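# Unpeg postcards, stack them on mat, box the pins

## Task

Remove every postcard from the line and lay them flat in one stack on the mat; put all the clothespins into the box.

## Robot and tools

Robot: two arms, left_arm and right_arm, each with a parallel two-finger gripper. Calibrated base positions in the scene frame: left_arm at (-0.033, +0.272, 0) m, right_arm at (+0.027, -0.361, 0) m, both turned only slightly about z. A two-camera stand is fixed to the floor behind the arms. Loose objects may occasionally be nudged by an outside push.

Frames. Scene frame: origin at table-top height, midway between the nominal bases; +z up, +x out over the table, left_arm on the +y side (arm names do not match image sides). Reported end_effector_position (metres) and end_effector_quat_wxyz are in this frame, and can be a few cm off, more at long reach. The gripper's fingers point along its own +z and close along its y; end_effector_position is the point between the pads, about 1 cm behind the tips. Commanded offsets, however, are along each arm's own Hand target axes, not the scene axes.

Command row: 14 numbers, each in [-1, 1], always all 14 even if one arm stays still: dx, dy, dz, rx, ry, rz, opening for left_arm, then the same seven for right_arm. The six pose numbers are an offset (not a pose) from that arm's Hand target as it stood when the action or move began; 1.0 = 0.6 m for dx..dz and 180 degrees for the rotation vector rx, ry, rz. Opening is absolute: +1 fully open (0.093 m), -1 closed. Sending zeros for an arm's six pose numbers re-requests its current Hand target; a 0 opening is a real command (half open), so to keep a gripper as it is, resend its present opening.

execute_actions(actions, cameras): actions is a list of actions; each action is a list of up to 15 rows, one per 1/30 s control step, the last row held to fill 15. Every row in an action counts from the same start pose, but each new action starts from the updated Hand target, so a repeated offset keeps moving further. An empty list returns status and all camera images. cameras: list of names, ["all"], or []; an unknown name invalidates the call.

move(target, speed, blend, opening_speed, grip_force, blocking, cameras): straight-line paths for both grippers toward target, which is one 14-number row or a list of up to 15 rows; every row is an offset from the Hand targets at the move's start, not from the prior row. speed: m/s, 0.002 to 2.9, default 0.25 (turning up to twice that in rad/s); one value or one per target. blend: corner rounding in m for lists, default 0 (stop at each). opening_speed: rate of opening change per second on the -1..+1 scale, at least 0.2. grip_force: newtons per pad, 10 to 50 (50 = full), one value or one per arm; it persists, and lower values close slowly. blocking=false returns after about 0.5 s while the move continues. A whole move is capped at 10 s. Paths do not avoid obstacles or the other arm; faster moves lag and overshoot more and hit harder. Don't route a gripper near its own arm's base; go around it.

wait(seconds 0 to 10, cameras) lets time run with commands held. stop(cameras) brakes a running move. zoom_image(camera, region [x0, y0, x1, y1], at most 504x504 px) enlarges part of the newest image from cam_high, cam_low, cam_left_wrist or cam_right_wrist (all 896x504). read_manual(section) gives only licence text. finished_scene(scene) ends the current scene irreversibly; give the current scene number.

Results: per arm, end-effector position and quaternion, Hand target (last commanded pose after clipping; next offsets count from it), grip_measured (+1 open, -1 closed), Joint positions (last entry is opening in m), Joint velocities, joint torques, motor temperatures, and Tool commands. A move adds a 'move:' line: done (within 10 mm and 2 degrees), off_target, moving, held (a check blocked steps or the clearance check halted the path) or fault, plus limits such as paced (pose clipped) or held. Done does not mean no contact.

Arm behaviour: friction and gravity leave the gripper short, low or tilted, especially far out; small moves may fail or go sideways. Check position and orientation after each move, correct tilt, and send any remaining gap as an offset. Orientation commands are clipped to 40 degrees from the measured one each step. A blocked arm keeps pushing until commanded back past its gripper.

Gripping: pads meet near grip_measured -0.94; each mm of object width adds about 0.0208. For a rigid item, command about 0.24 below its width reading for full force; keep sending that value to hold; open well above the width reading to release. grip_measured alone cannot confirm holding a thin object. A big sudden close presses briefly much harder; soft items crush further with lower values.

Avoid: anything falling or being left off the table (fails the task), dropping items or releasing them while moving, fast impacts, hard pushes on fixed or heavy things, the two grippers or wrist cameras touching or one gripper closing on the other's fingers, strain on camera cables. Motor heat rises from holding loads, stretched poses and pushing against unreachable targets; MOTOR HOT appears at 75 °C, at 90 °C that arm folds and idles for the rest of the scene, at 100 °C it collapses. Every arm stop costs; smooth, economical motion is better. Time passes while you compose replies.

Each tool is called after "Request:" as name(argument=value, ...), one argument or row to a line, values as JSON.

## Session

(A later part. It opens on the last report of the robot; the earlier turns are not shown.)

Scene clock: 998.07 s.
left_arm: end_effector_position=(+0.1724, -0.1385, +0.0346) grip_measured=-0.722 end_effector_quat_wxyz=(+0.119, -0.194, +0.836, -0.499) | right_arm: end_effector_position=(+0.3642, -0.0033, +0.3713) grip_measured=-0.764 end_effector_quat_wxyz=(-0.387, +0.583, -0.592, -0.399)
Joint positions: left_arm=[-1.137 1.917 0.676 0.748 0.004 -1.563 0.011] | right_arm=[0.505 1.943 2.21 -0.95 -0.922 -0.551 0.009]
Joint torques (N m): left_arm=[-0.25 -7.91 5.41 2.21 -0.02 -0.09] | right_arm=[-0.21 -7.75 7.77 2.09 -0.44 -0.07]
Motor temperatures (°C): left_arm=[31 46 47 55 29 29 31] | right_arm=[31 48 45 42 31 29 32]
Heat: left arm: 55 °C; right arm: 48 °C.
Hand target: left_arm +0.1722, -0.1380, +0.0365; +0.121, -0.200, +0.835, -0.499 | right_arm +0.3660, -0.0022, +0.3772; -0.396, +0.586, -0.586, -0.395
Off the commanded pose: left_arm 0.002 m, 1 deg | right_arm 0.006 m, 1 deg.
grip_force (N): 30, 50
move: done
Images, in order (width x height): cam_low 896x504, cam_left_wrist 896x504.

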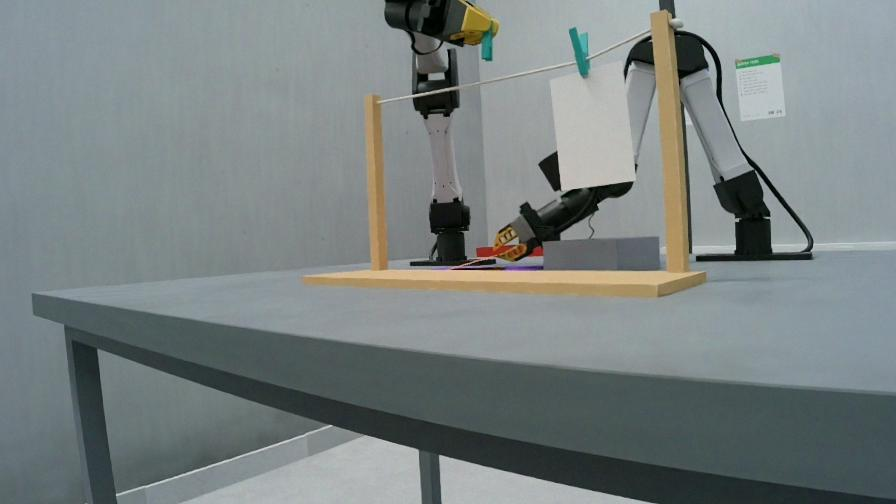

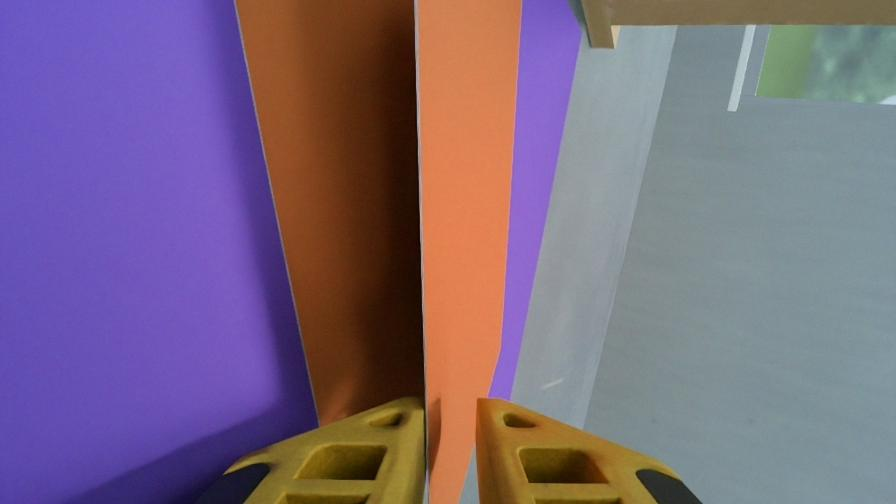

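Request:
move(
  target=[0,0,-0.1,0,0,0,-0.6,0,0,0,0,0,0,-1],
  speed=0.15,
  cameras=["all"],
)

Scene clock: 1005.47 s.
left_arm: end_effector_position=(+0.1493, -0.0938, +0.0630) grip_measured=-0.602 end_effector_quat_wxyz=(+0.119, -0.193, +0.836, -0.499) | right_arm: end_effector_position=(+0.3642, -0.0033, +0.3713) grip_measured=-0.764 end_effector_quat_wxyz=(-0.387, +0.583, -0.592, -0.399)
Joint positions: left_arm=[-1.139 1.647 0.499 0.655 0.002 -1.563 0.016] | right_arm=[0.505 1.943 2.21 -0.95 -0.922 -0.551 0.009]
Joint torques (N m): left_arm=[0.06 -6.87 5.31 2.27 -0.05 -0.14] | right_arm=[-0.23 -7.75 7.77 2.09 -0.44 -0.07]
Motor temperatures (°C): left_arm=[31 46 46 55 29 29 31] | right_arm=[31 48 45 42 31 29 32]
Heat: left arm: 55 °C; right arm: 48 °C.
Hand target: left_arm +0.1481, -0.0910, +0.0650; +0.121, -0.200, +0.834, -0.499 | right_arm +0.3660, -0.0022, +0.3772; -0.396, +0.586, -0.586, -0.395
Off the commanded pose: left_arm 0.004 m, 1 deg | right_arm 0.006 m, 1 deg.
grip_force (N): 30, 50
move: done

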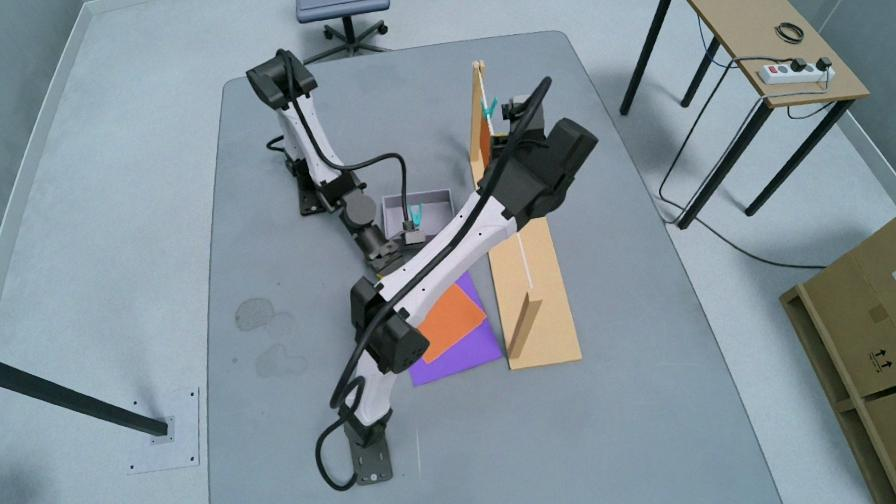

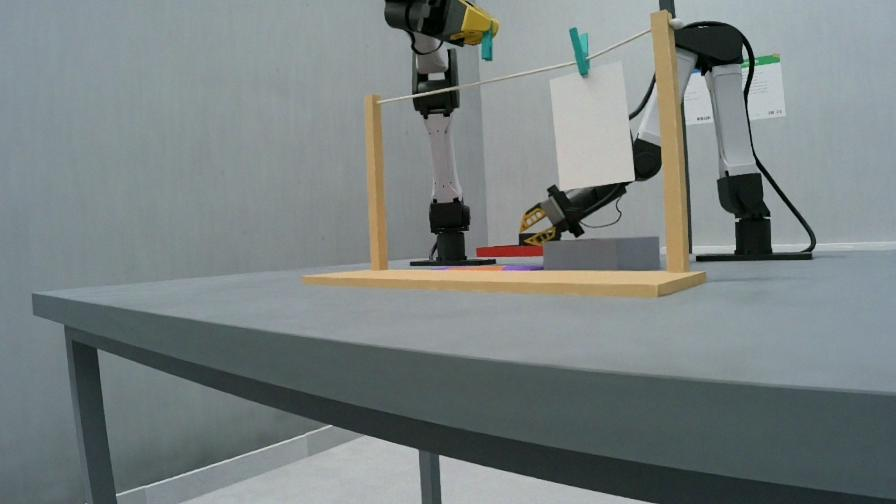

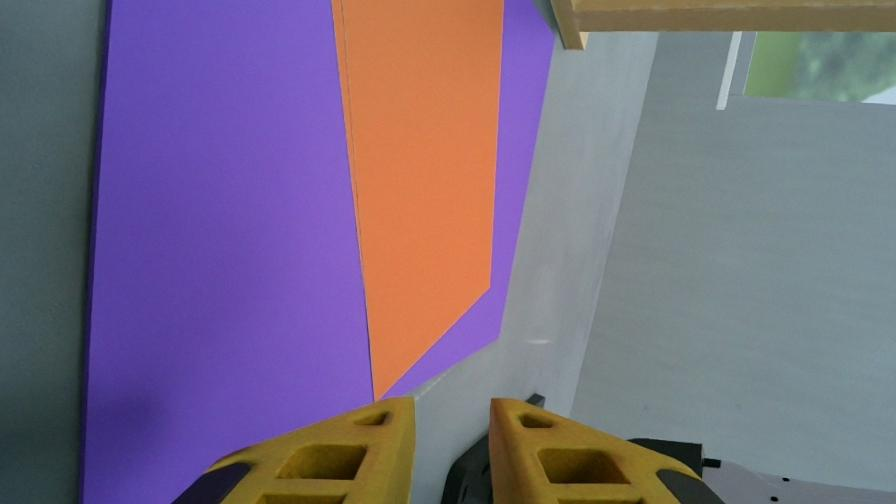

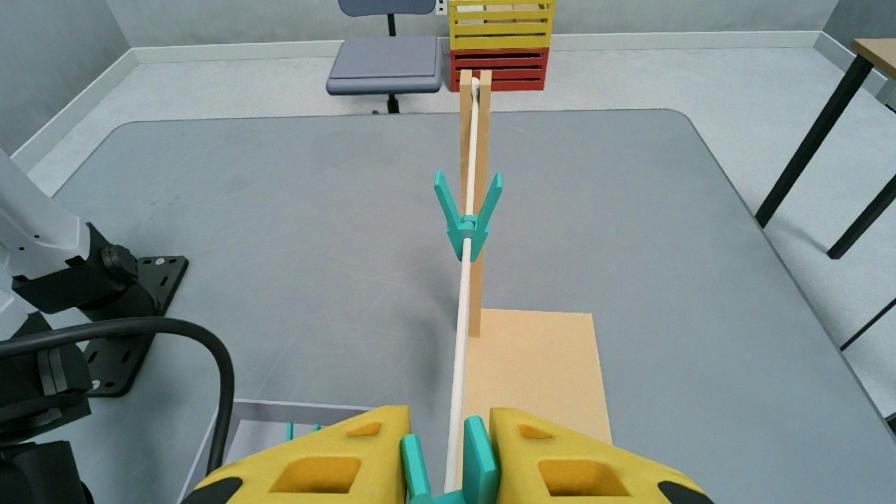

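Request:
move(
  target=[
    [-0.093,-0.149,-0.112,-0.0192,-0.0459,0.1045,-0.6,0,0,0,0,0,0,-1],
    [-0.325,-0.117,-0.2785,-0.0461,-0.1101,0.2507,-0.6,0,0,0,0,0,0,-1],
    [-0.483,-0.006,-0.488,-0.0769,-0.1835,0.4179,-0.6,0,0,0,0,0,0,-1],
  ],
  speed=0.2,
  blend=[0.03,0.03,0],
  cameras=["cam_high"],
)

Scene clock: 1046.17 s.
left_arm: end_effector_position=(+0.2889, +0.2680, +0.2075) grip_measured=-0.602 end_effector_quat_wxyz=(+0.583, +0.196, +0.772, -0.161) | right_arm: end_effector_position=(+0.3642, -0.0033, +0.3713) grip_measured=-0.764 end_effector_quat_wxyz=(-0.387, +0.583, -0.592, -0.399)
Joint positions: left_arm=[0.367 1.027 0.563 0.035 0.872 0.316 0.016] | right_arm=[0.505 1.943 2.21 -0.95 -0.922 -0.551 0.009]
Joint torques (N m): left_arm=[0.68 -1.73 7.95 2.2 0.45 0.22] | right_arm=[-0.23 -7.75 7.77 2.09 -0.44 -0.07]
Heat: left arm: 54 °C; right arm: 48 °C.
Hand target: left_arm +0.2894, +0.2690, +0.2071; +0.588, +0.206, +0.767, -0.155 | right_arm +0.3660, -0.0022, +0.3772; -0.396, +0.586, -0.586, -0.395
Off the commanded pose: left_arm 0.001 m, 2 deg | right_arm 0.006 m, 1 deg.
grip_force (N): 30, 50
move: done
Images, in order (width x height): cam_high 896x504.

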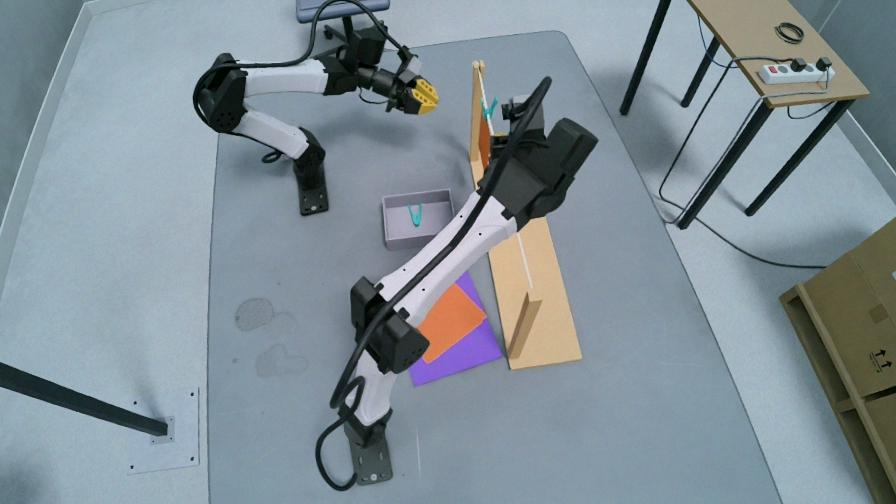

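Request:
move(
  target=[
    [0,0,0,0,0,0,-0.6,0,0.1667,0,0,0,0,-1],
    [0,0,0,0,0,0,-0.6,0.1577,0.1933,0.1756,0.0902,0.154,0.0664,-1],
    [0,0,0,0,0,0,-0.6,0.3179,0.2183,0.3573,0.0902,0.154,0.0664,-1],
  ],
  speed=0.2,
  blend=[0.03,0.03,0],
  cameras=["all"],
)

Scene clock: 1074.03 s.
left_arm: end_effector_position=(+0.2888, +0.2679, +0.2075) grip_measured=-0.602 end_effector_quat_wxyz=(+0.583, +0.197, +0.771, -0.162) | right_arm: end_effector_position=(+0.2337, +0.1223, +0.1188) grip_measured=-0.764 end_effector_quat_wxyz=(+0.271, -0.544, +0.770, +0.195)
Joint positions: left_arm=[0.367 1.027 0.563 0.035 0.873 0.317 0.016] | right_arm=[1.115 1.984 1.553 -0.461 -0.057 -0.06 0.009]
Joint torques (N m): left_arm=[0.81 -1.68 7.79 2.27 0.42 0.3] | right_arm=[-0.02 -9.28 5.68 2.41 -0.02 0.11]
Motor temperatures (°C): left_arm=[31 42 45 57 29 29 31] | right_arm=[31 48 45 42 31 29 32]
Heat: left arm: 57 °C; right arm: 48 °C.
Hand target: left_arm +0.2894, +0.2690, +0.2071; +0.588, +0.206, +0.767, -0.155 | right_arm +0.2352, +0.1254, +0.1199; +0.280, -0.539, +0.770, +0.197
Off the commanded pose: left_arm 0.001 m, 2 deg | right_arm 0.004 m, 1 deg.
grip_force (N): 30, 50
move: done

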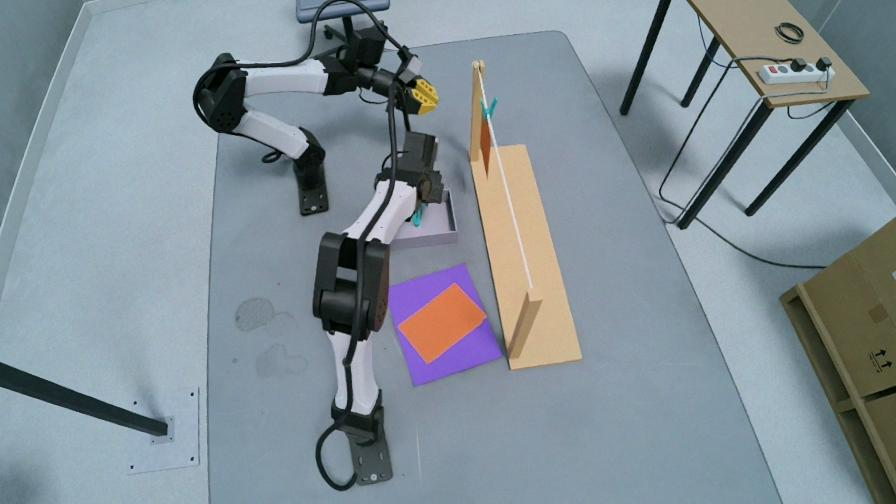

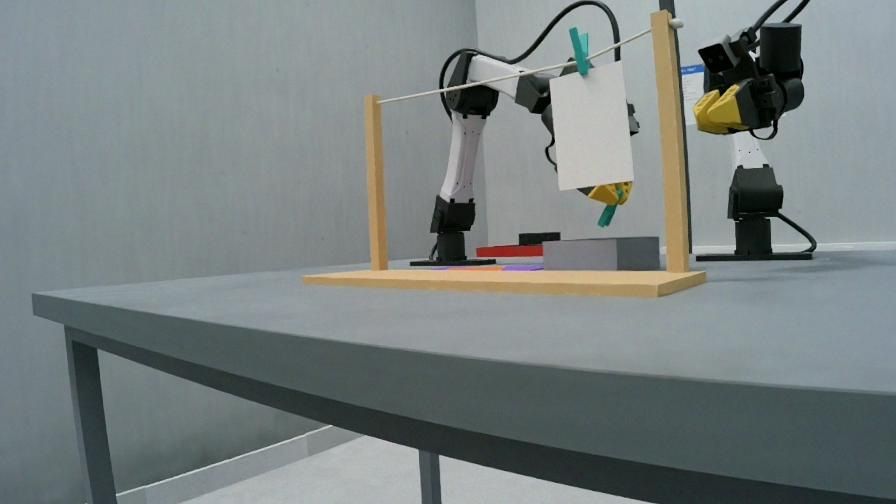

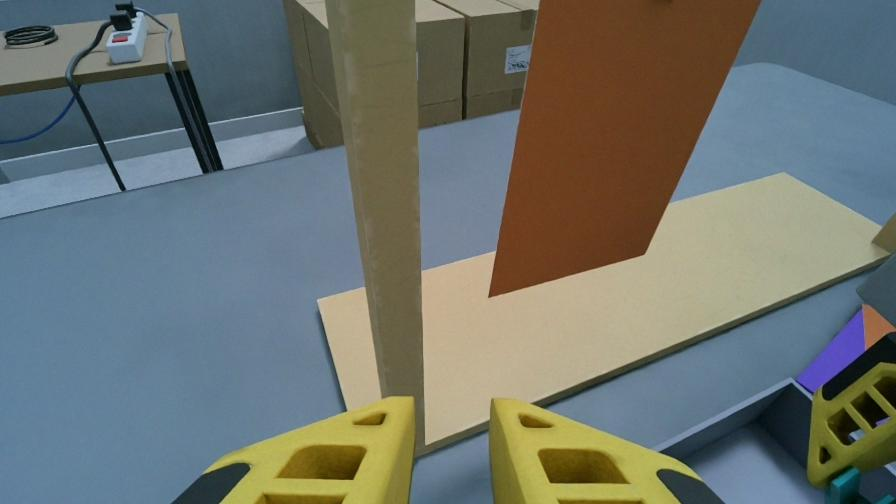

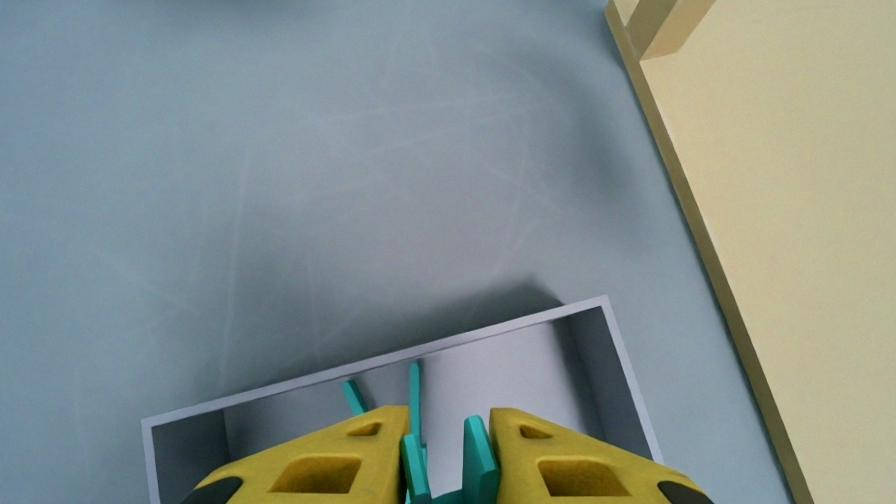

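Request:
move(
  target=[0,0,0,0,0,0,-0.6,0.066,-0.026,0.078,0,0,0,-1],
  speed=0.12,
  cameras=["cam_right_wrist"],
)

Request:
move(
  target=[0,0,0,0,0,0,-0.6,0,0,0,0,0,0,-0.2],
  opening_speed=0.6,
  cameras=["cam_right_wrist","cam_low"],
)

Scene clock: 1082.83 s.
left_arm: end_effector_position=(+0.2888, +0.2679, +0.2075) grip_measured=-0.602 end_effector_quat_wxyz=(+0.583, +0.197, +0.771, -0.162) | right_arm: end_effector_position=(+0.2486, +0.1171, +0.0591) grip_measured=-0.764 end_effector_quat_wxyz=(+0.275, -0.538, +0.774, +0.189)
Joint positions: left_arm=[0.367 1.027 0.563 0.035 0.873 0.317 0.016] | right_arm=[1.085 2.056 1.41 -0.247 -0.056 -0.075 0.009]
Joint torques (N m): left_arm=[0.57 -1.74 7.73 2.18 0.38 0.23] | right_arm=[-0.7 -9.24 5.23 2.43 -0.29 -0.06]
Motor temperatures (°C): left_arm=[31 41 45 58 29 29 31] | right_arm=[31 48 43 42 31 29 32]
Heat: left arm: 58 °C; right arm: 48 °C.
Hand target: left_arm +0.2894, +0.2690, +0.2071; +0.588, +0.206, +0.767, -0.155 | right_arm +0.2499, +0.1198, +0.0585; +0.280, -0.539, +0.770, +0.197
Off the commanded pose: left_arm 0.001 m, 1 deg | right_arm 0.003 m, 1 deg.
grip_force (N): 30, 50
move: done
Images, in order (width x height): cam_right_wrist 896x504.

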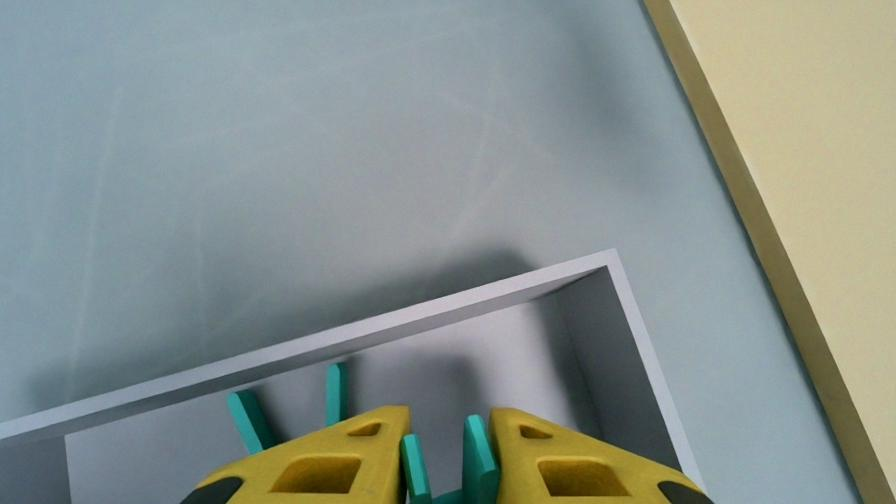

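Scene clock: 1084.37 s.
left_arm: end_effector_position=(+0.2888, +0.2679, +0.2075) grip_measured=-0.602 end_effector_quat_wxyz=(+0.583, +0.197, +0.771, -0.162) | right_arm: end_effector_position=(+0.2487, +0.1173, +0.0593) grip_measured=-0.201 end_effector_quat_wxyz=(+0.276, -0.538, +0.774, +0.189)
Joint positions: left_arm=[0.367 1.027 0.563 0.035 0.873 0.317 0.016] | right_arm=[1.085 2.056 1.41 -0.246 -0.056 -0.075 0.036]
Joint torques (N m): left_arm=[0.68 -1.96 7.73 2.25 0.39 0.23] | right_arm=[-0.69 -9.24 5.23 2.42 -0.29 -0.06]
Motor temperatures (°C): left_arm=[31 41 45 58 29 29 31] | right_arm=[31 49 43 42 31 29 32]
Heat: left arm: 58 °C; right arm: 49 °C.
Hand target: left_arm +0.2894, +0.2690, +0.2071; +0.588, +0.206, +0.767, -0.155 | right_arm +0.2498, +0.1197, +0.0585; +0.280, -0.539, +0.770, +0.197
Off the commanded pose: left_arm 0.001 m, 1 deg | right_arm 0.003 m, 1 deg.
grip_force (N): 30, 50
move: done
Images, in order (width x height): cam_low 896x504, cam_right_wrist 896x504.

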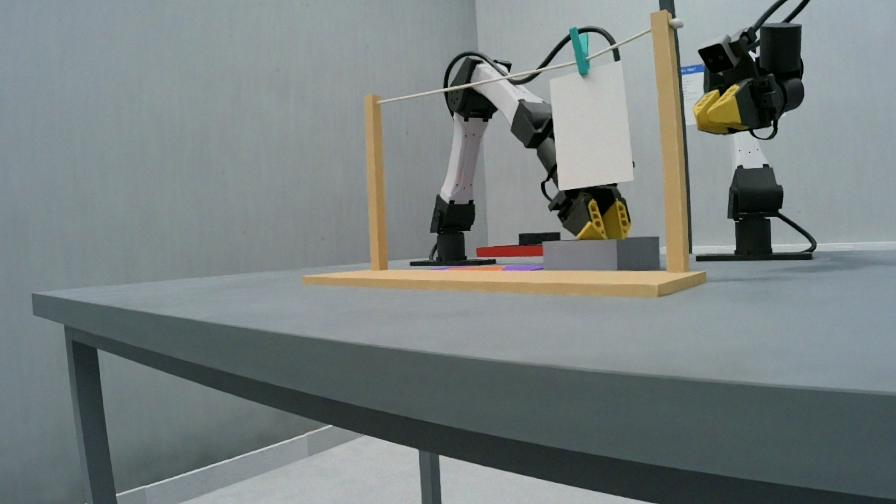

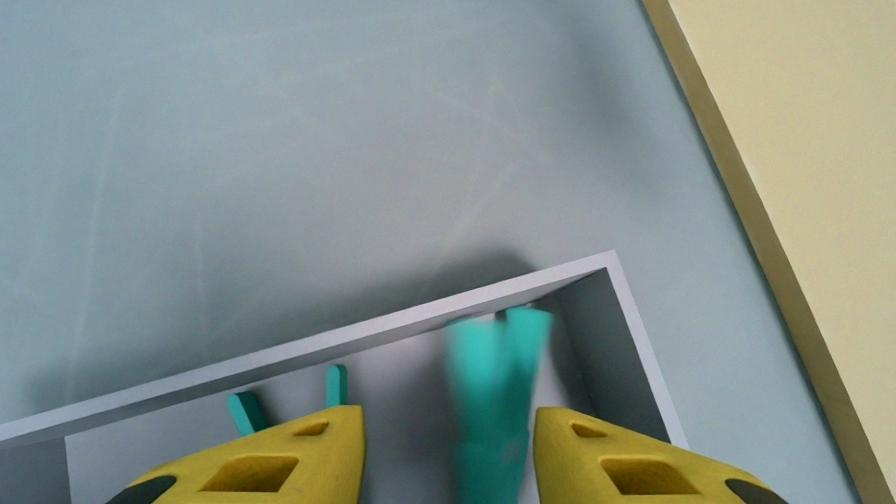

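Request:
move(
  target=[
    [0,0,0,0,0,0,-0.6,-0.1179,0,-0.1404,0,0,0,-0.2],
    [0,0,0,0,0,0,-0.6,0.0222,-0.1348,-0.283,-0.1296,-0.273,-0.0609,-0.2],
    [0,0,0,0,0,0,-0.6,-0.0535,-0.2315,-0.202,-0.1296,-0.273,-0.0609,-0.2],
  ],
  speed=[0.12,0.18,0.15],
  blend=[0.02,0.03,0],
  cameras=["all"],
)

Scene clock: 1123.00 s.
left_arm: end_effector_position=(+0.2888, +0.2679, +0.2075) grip_measured=-0.602 end_effector_quat_wxyz=(+0.583, +0.197, +0.771, -0.162) | right_arm: end_effector_position=(+0.3573, +0.0215, +0.1688) grip_measured=-0.201 end_effector_quat_wxyz=(+0.476, -0.519, +0.484, +0.520)
Joint positions: left_arm=[0.367 1.027 0.563 0.035 0.873 0.317 0.016] | right_arm=[0.525 2.076 1.077 0.985 -1.09 -0.003 0.036]
Joint torques (N m): left_arm=[0.65 -1.47 7.71 2.25 0.44 0.26] | right_arm=[-0.96 -7.86 7.02 2.23 -0.28 0.04]
Motor temperatures (°C): left_arm=[31 39 46 59 29 29 31] | right_arm=[31 51 40 44 31 29 31]
Heat: left arm: 59 °C; right arm: 51 °C.
Hand target: left_arm +0.2894, +0.2690, +0.2071; +0.588, +0.206, +0.767, -0.155 | right_arm +0.3622, +0.0221, +0.1718; -0.478, +0.521, -0.478, -0.521
Off the commanded pose: left_arm 0.001 m, 1 deg | right_arm 0.006 m, 1 deg.
grip_force (N): 30, 50
move: done

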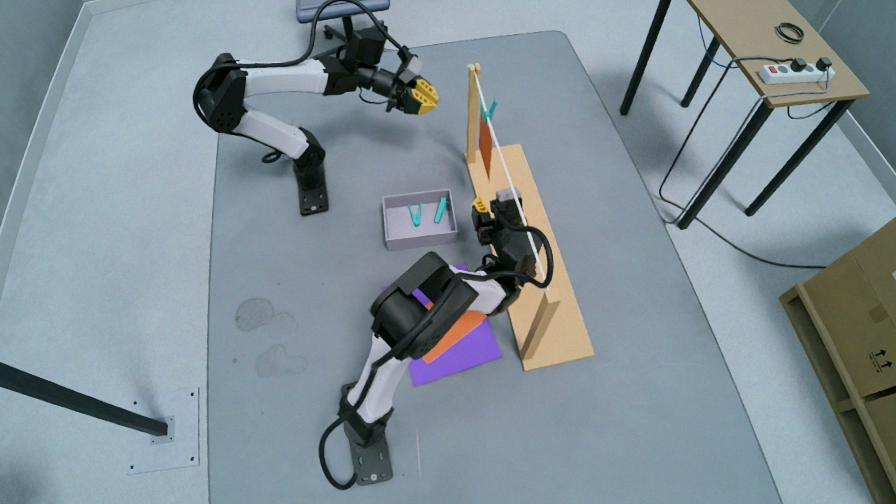

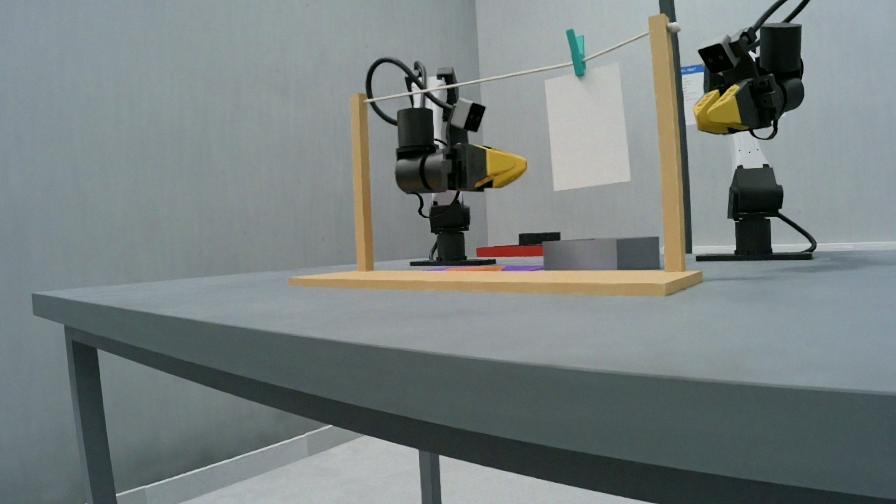

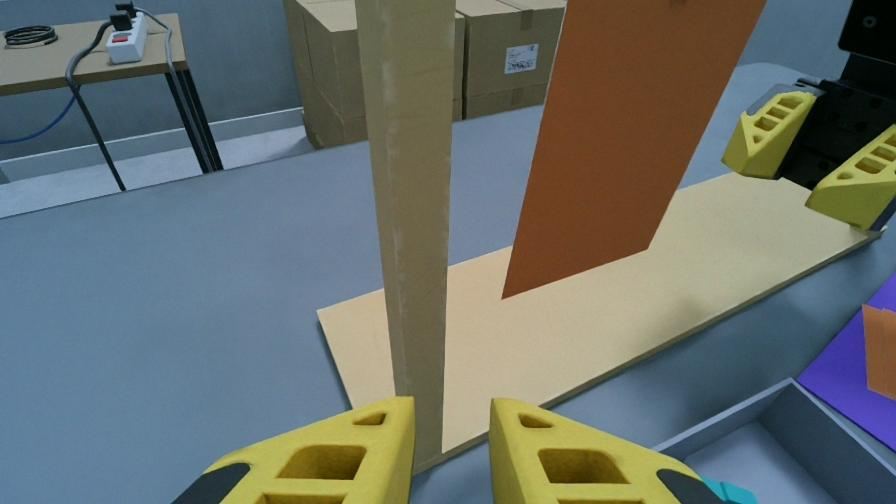

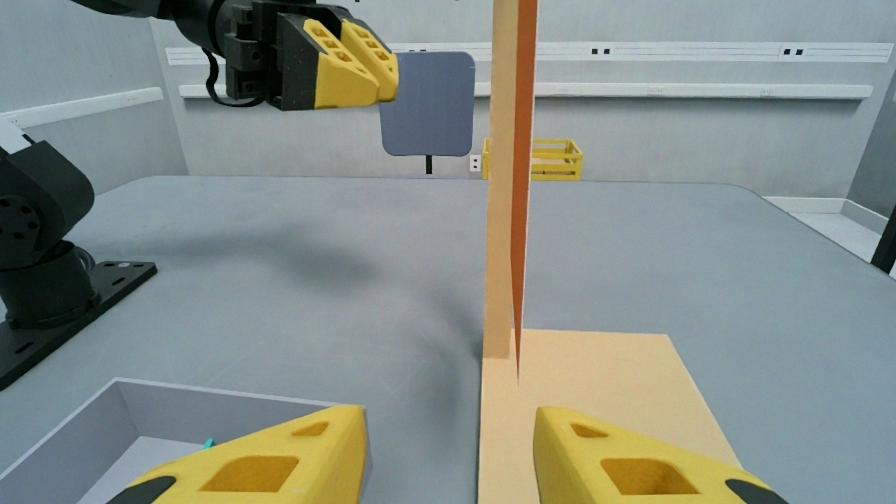

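Request:
zoom_image(
  camera="cam_low",
  region=[330, 20, 550, 220],
)

Request:
zoom_image(
  camera="cam_high",
  region=[400, 150, 620, 380],
)

Scaled by 2.291.

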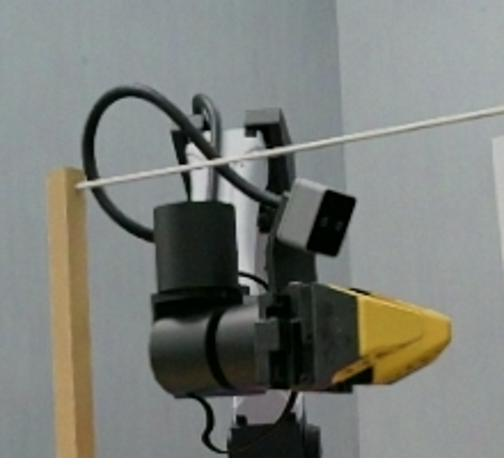

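Scaled by 2.191.

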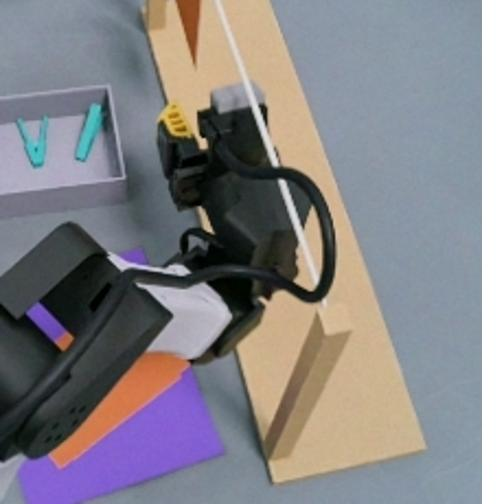

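Request:
zoom_image(
  camera="cam_low",
  region=[350, 45, 440, 135],
)

Request:
zoom_image(
  camera="cam_high",
  region=[495, 205, 575, 305],
)

Scaled by 5.600.

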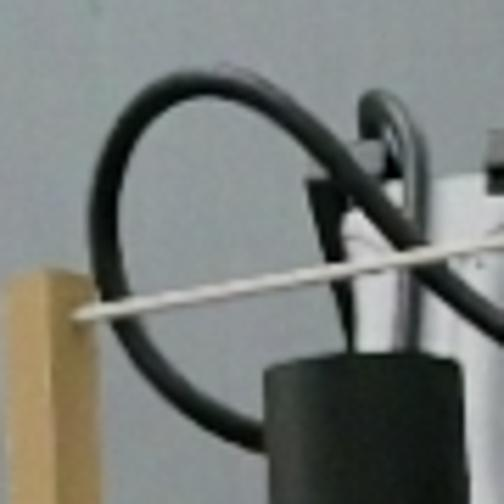

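Scaled by 5.040.

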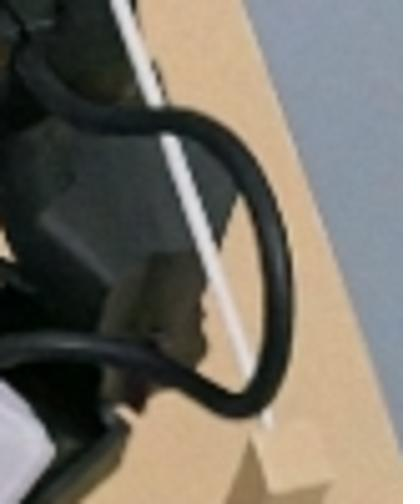

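Request:
move(
  target=[0,0,0,0,0,0,-0.6,0,-0.03,0.075,0,0,0,-0.3],
  speed=0.12,
  cameras=["all"],
)

Scene clock: 1158.80 s.
left_arm: end_effector_position=(+0.2888, +0.2679, +0.2075) grip_measured=-0.602 end_effector_quat_wxyz=(+0.583, +0.197, +0.771, -0.162) | right_arm: end_effector_position=(+0.3695, +0.0650, +0.1696) grip_measured=-0.299 end_effector_quat_wxyz=(+0.469, -0.523, +0.479, +0.526)
Joint positions: left_arm=[0.367 1.027 0.563 0.035 0.873 0.317 0.016] | right_arm=[0.59 2.183 1.267 0.903 -1.048 0.001 0.031]
Joint torques (N m): left_arm=[0.76 -1.59 7.75 2.2 0.37 0.27] | right_arm=[-0.32 -8.69 7.32 2.31 0.05 -0.01]
Motor temperatures (°C): left_arm=[31 38 46 59 29 29 31] | right_arm=[31 49 43 44 31 29 31]
Heat: left arm: 59 °C; right arm: 49 °C.
Hand target: left_arm +0.2894, +0.2690, +0.2071; +0.588, +0.206, +0.767, -0.155 | right_arm +0.3763, +0.0684, +0.1717; -0.478, +0.521, -0.478, -0.521
Off the commanded pose: left_arm 0.001 m, 1 deg | right_arm 0.008 m, 1 deg.
grip_force (N): 30, 50
move: done

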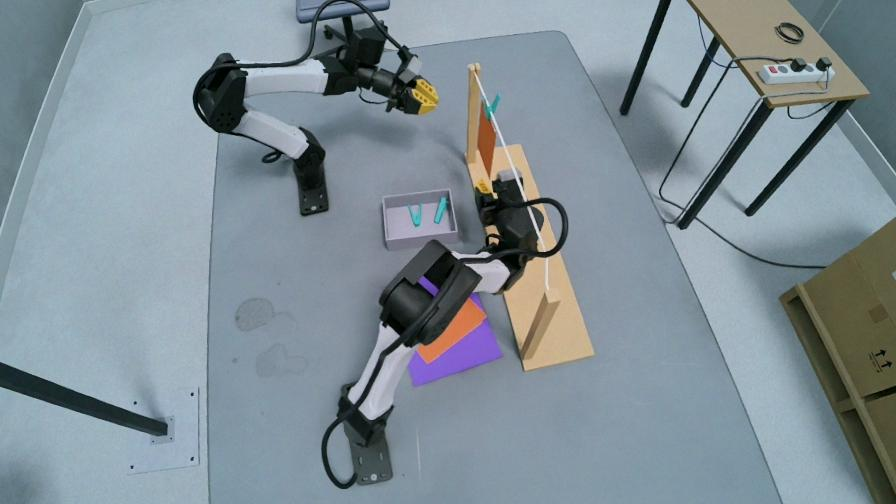

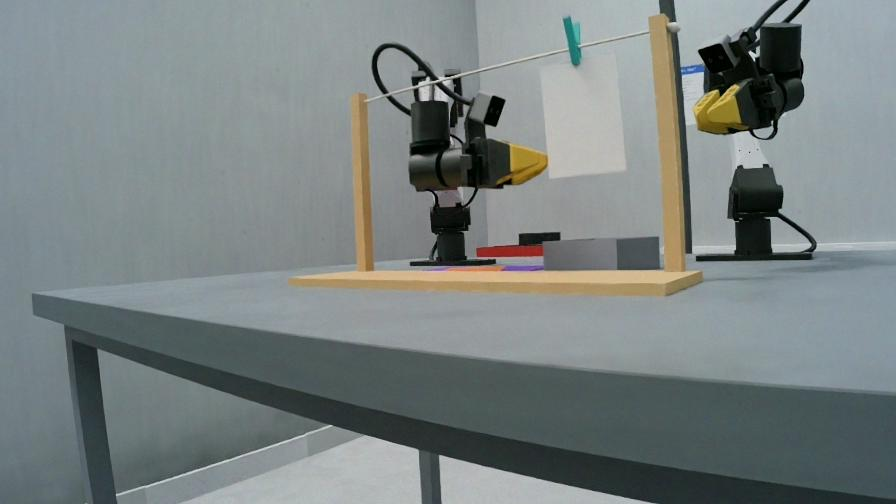

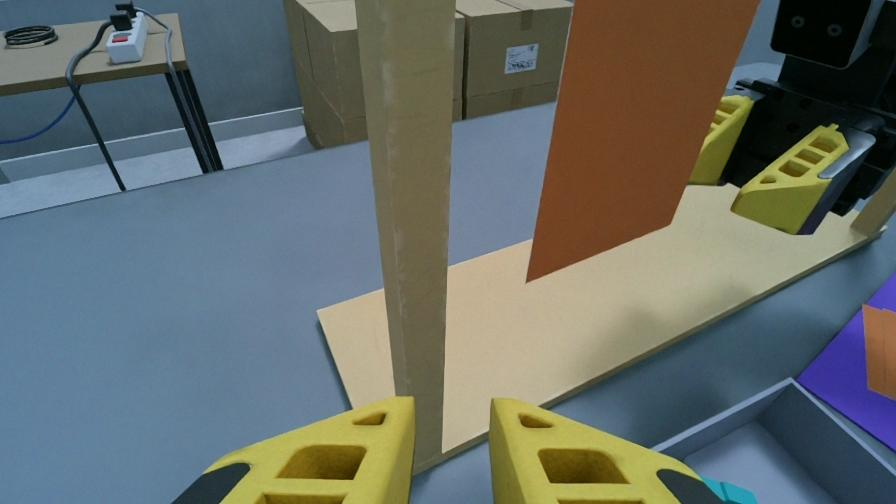

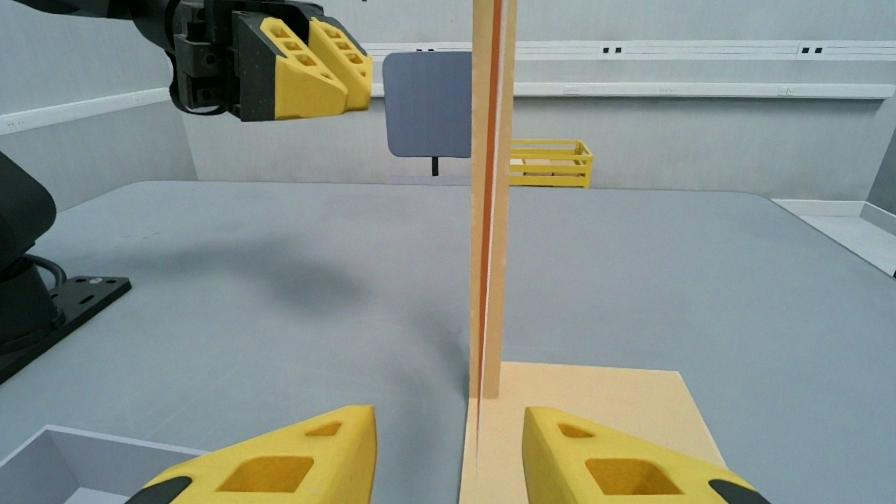

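Request:
zoom_image(
  camera="cam_low",
  region=[350, 20, 550, 200],
)

Request:
zoom_image(
  camera="cam_high",
  region=[450, 50, 600, 320],
)

Scaled by 2.520.

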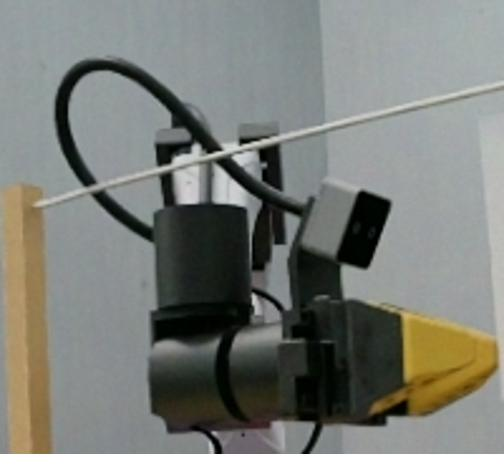

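Scaled by 1.867.

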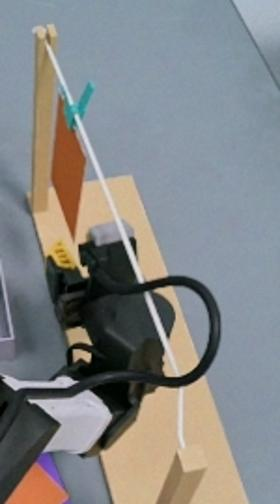

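Request:
move(
  target=[
    [0,0,0,0,0,0,-0.6,0.0117,0.0507,-0.0765,0,0,0,-0.3],
    [0,0,0,0,0,0,-0.6,0.0033,0.1908,-0.1478,0,0,0,-0.3],
  ],
  speed=0.12,
  blend=[0.02,0],
  cameras=["all"],
)

Scene clock: 1193.90 s.
left_arm: end_effector_position=(+0.2888, +0.2679, +0.2075) grip_measured=-0.602 end_effector_quat_wxyz=(+0.583, +0.197, +0.771, -0.162) | right_arm: end_effector_position=(+0.2716, -0.0262, +0.1599) grip_measured=-0.299 end_effector_quat_wxyz=(+0.463, -0.517, +0.493, +0.524)
Joint positions: left_arm=[0.367 1.027 0.563 0.035 0.873 0.317 0.016] | right_arm=[0.54 1.817 0.642 1.13 -1.083 -0.001 0.031]
Joint torques (N m): left_arm=[0.69 -1.78 7.82 2.25 0.4 0.22] | right_arm=[-0.94 -8.14 3.45 2.59 -0.22 -0.01]
Motor temperatures (°C): left_arm=[31 38 47 60 29 29 31] | right_arm=[31 50 43 43 31 29 30]
Heat: left arm: 60 °C; right arm: 50 °C.
Hand target: left_arm +0.2894, +0.2690, +0.2071; +0.588, +0.206, +0.767, -0.155 | right_arm +0.2698, -0.0298, +0.1699; -0.478, +0.521, -0.478, -0.521
Off the commanded pose: left_arm 0.001 m, 1 deg | right_arm 0.011 m, 2 deg.
grip_force (N): 30, 50
move: off_target (right_arm)

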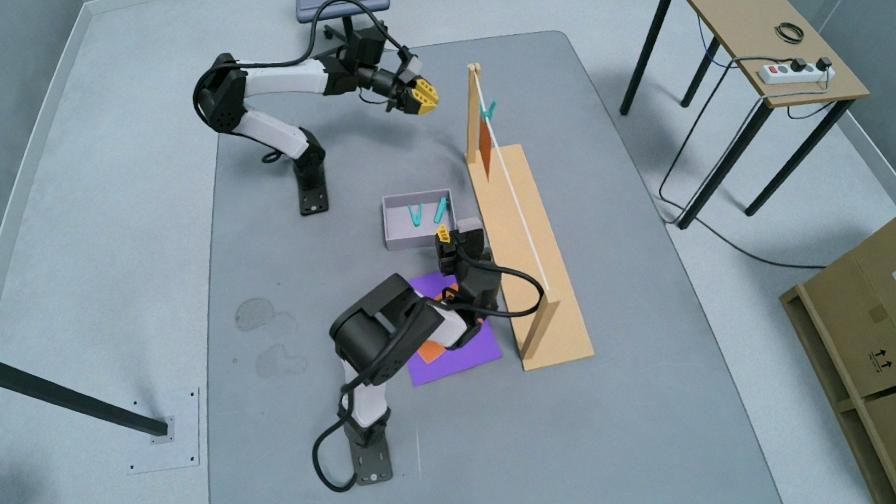

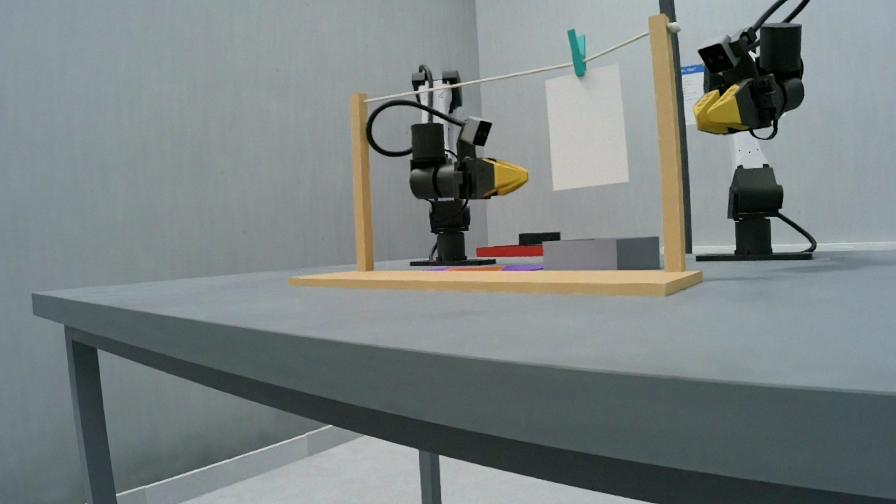

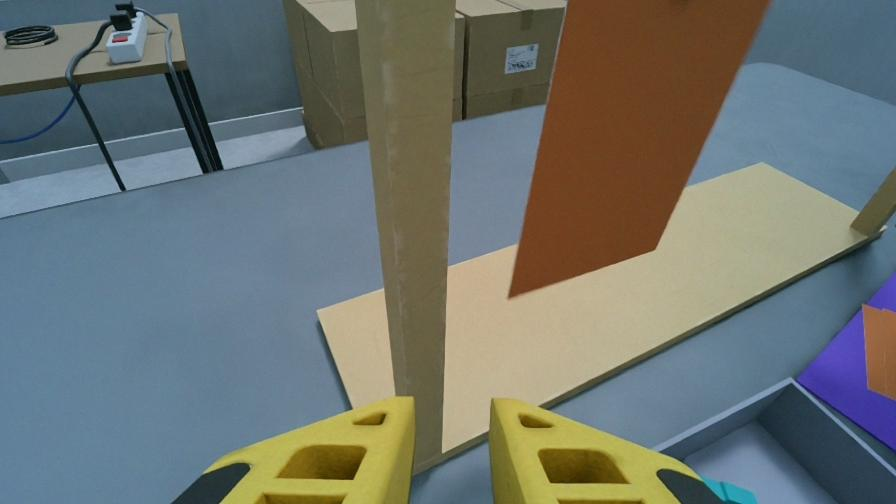

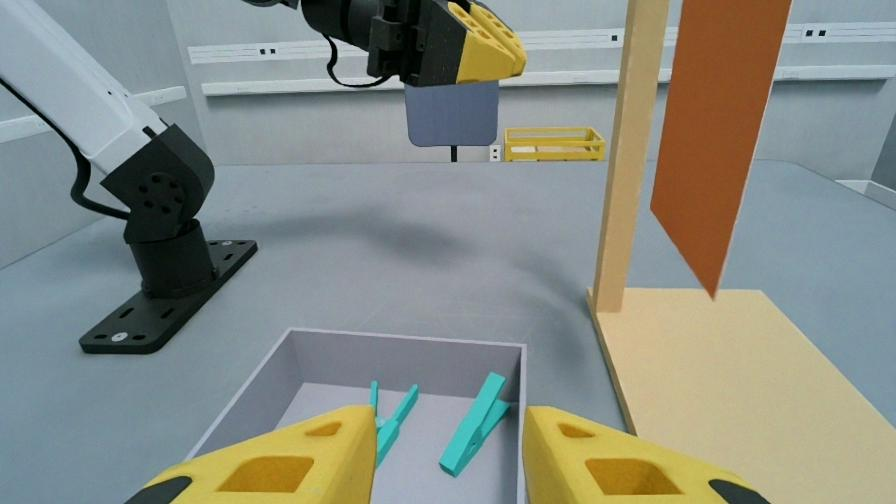

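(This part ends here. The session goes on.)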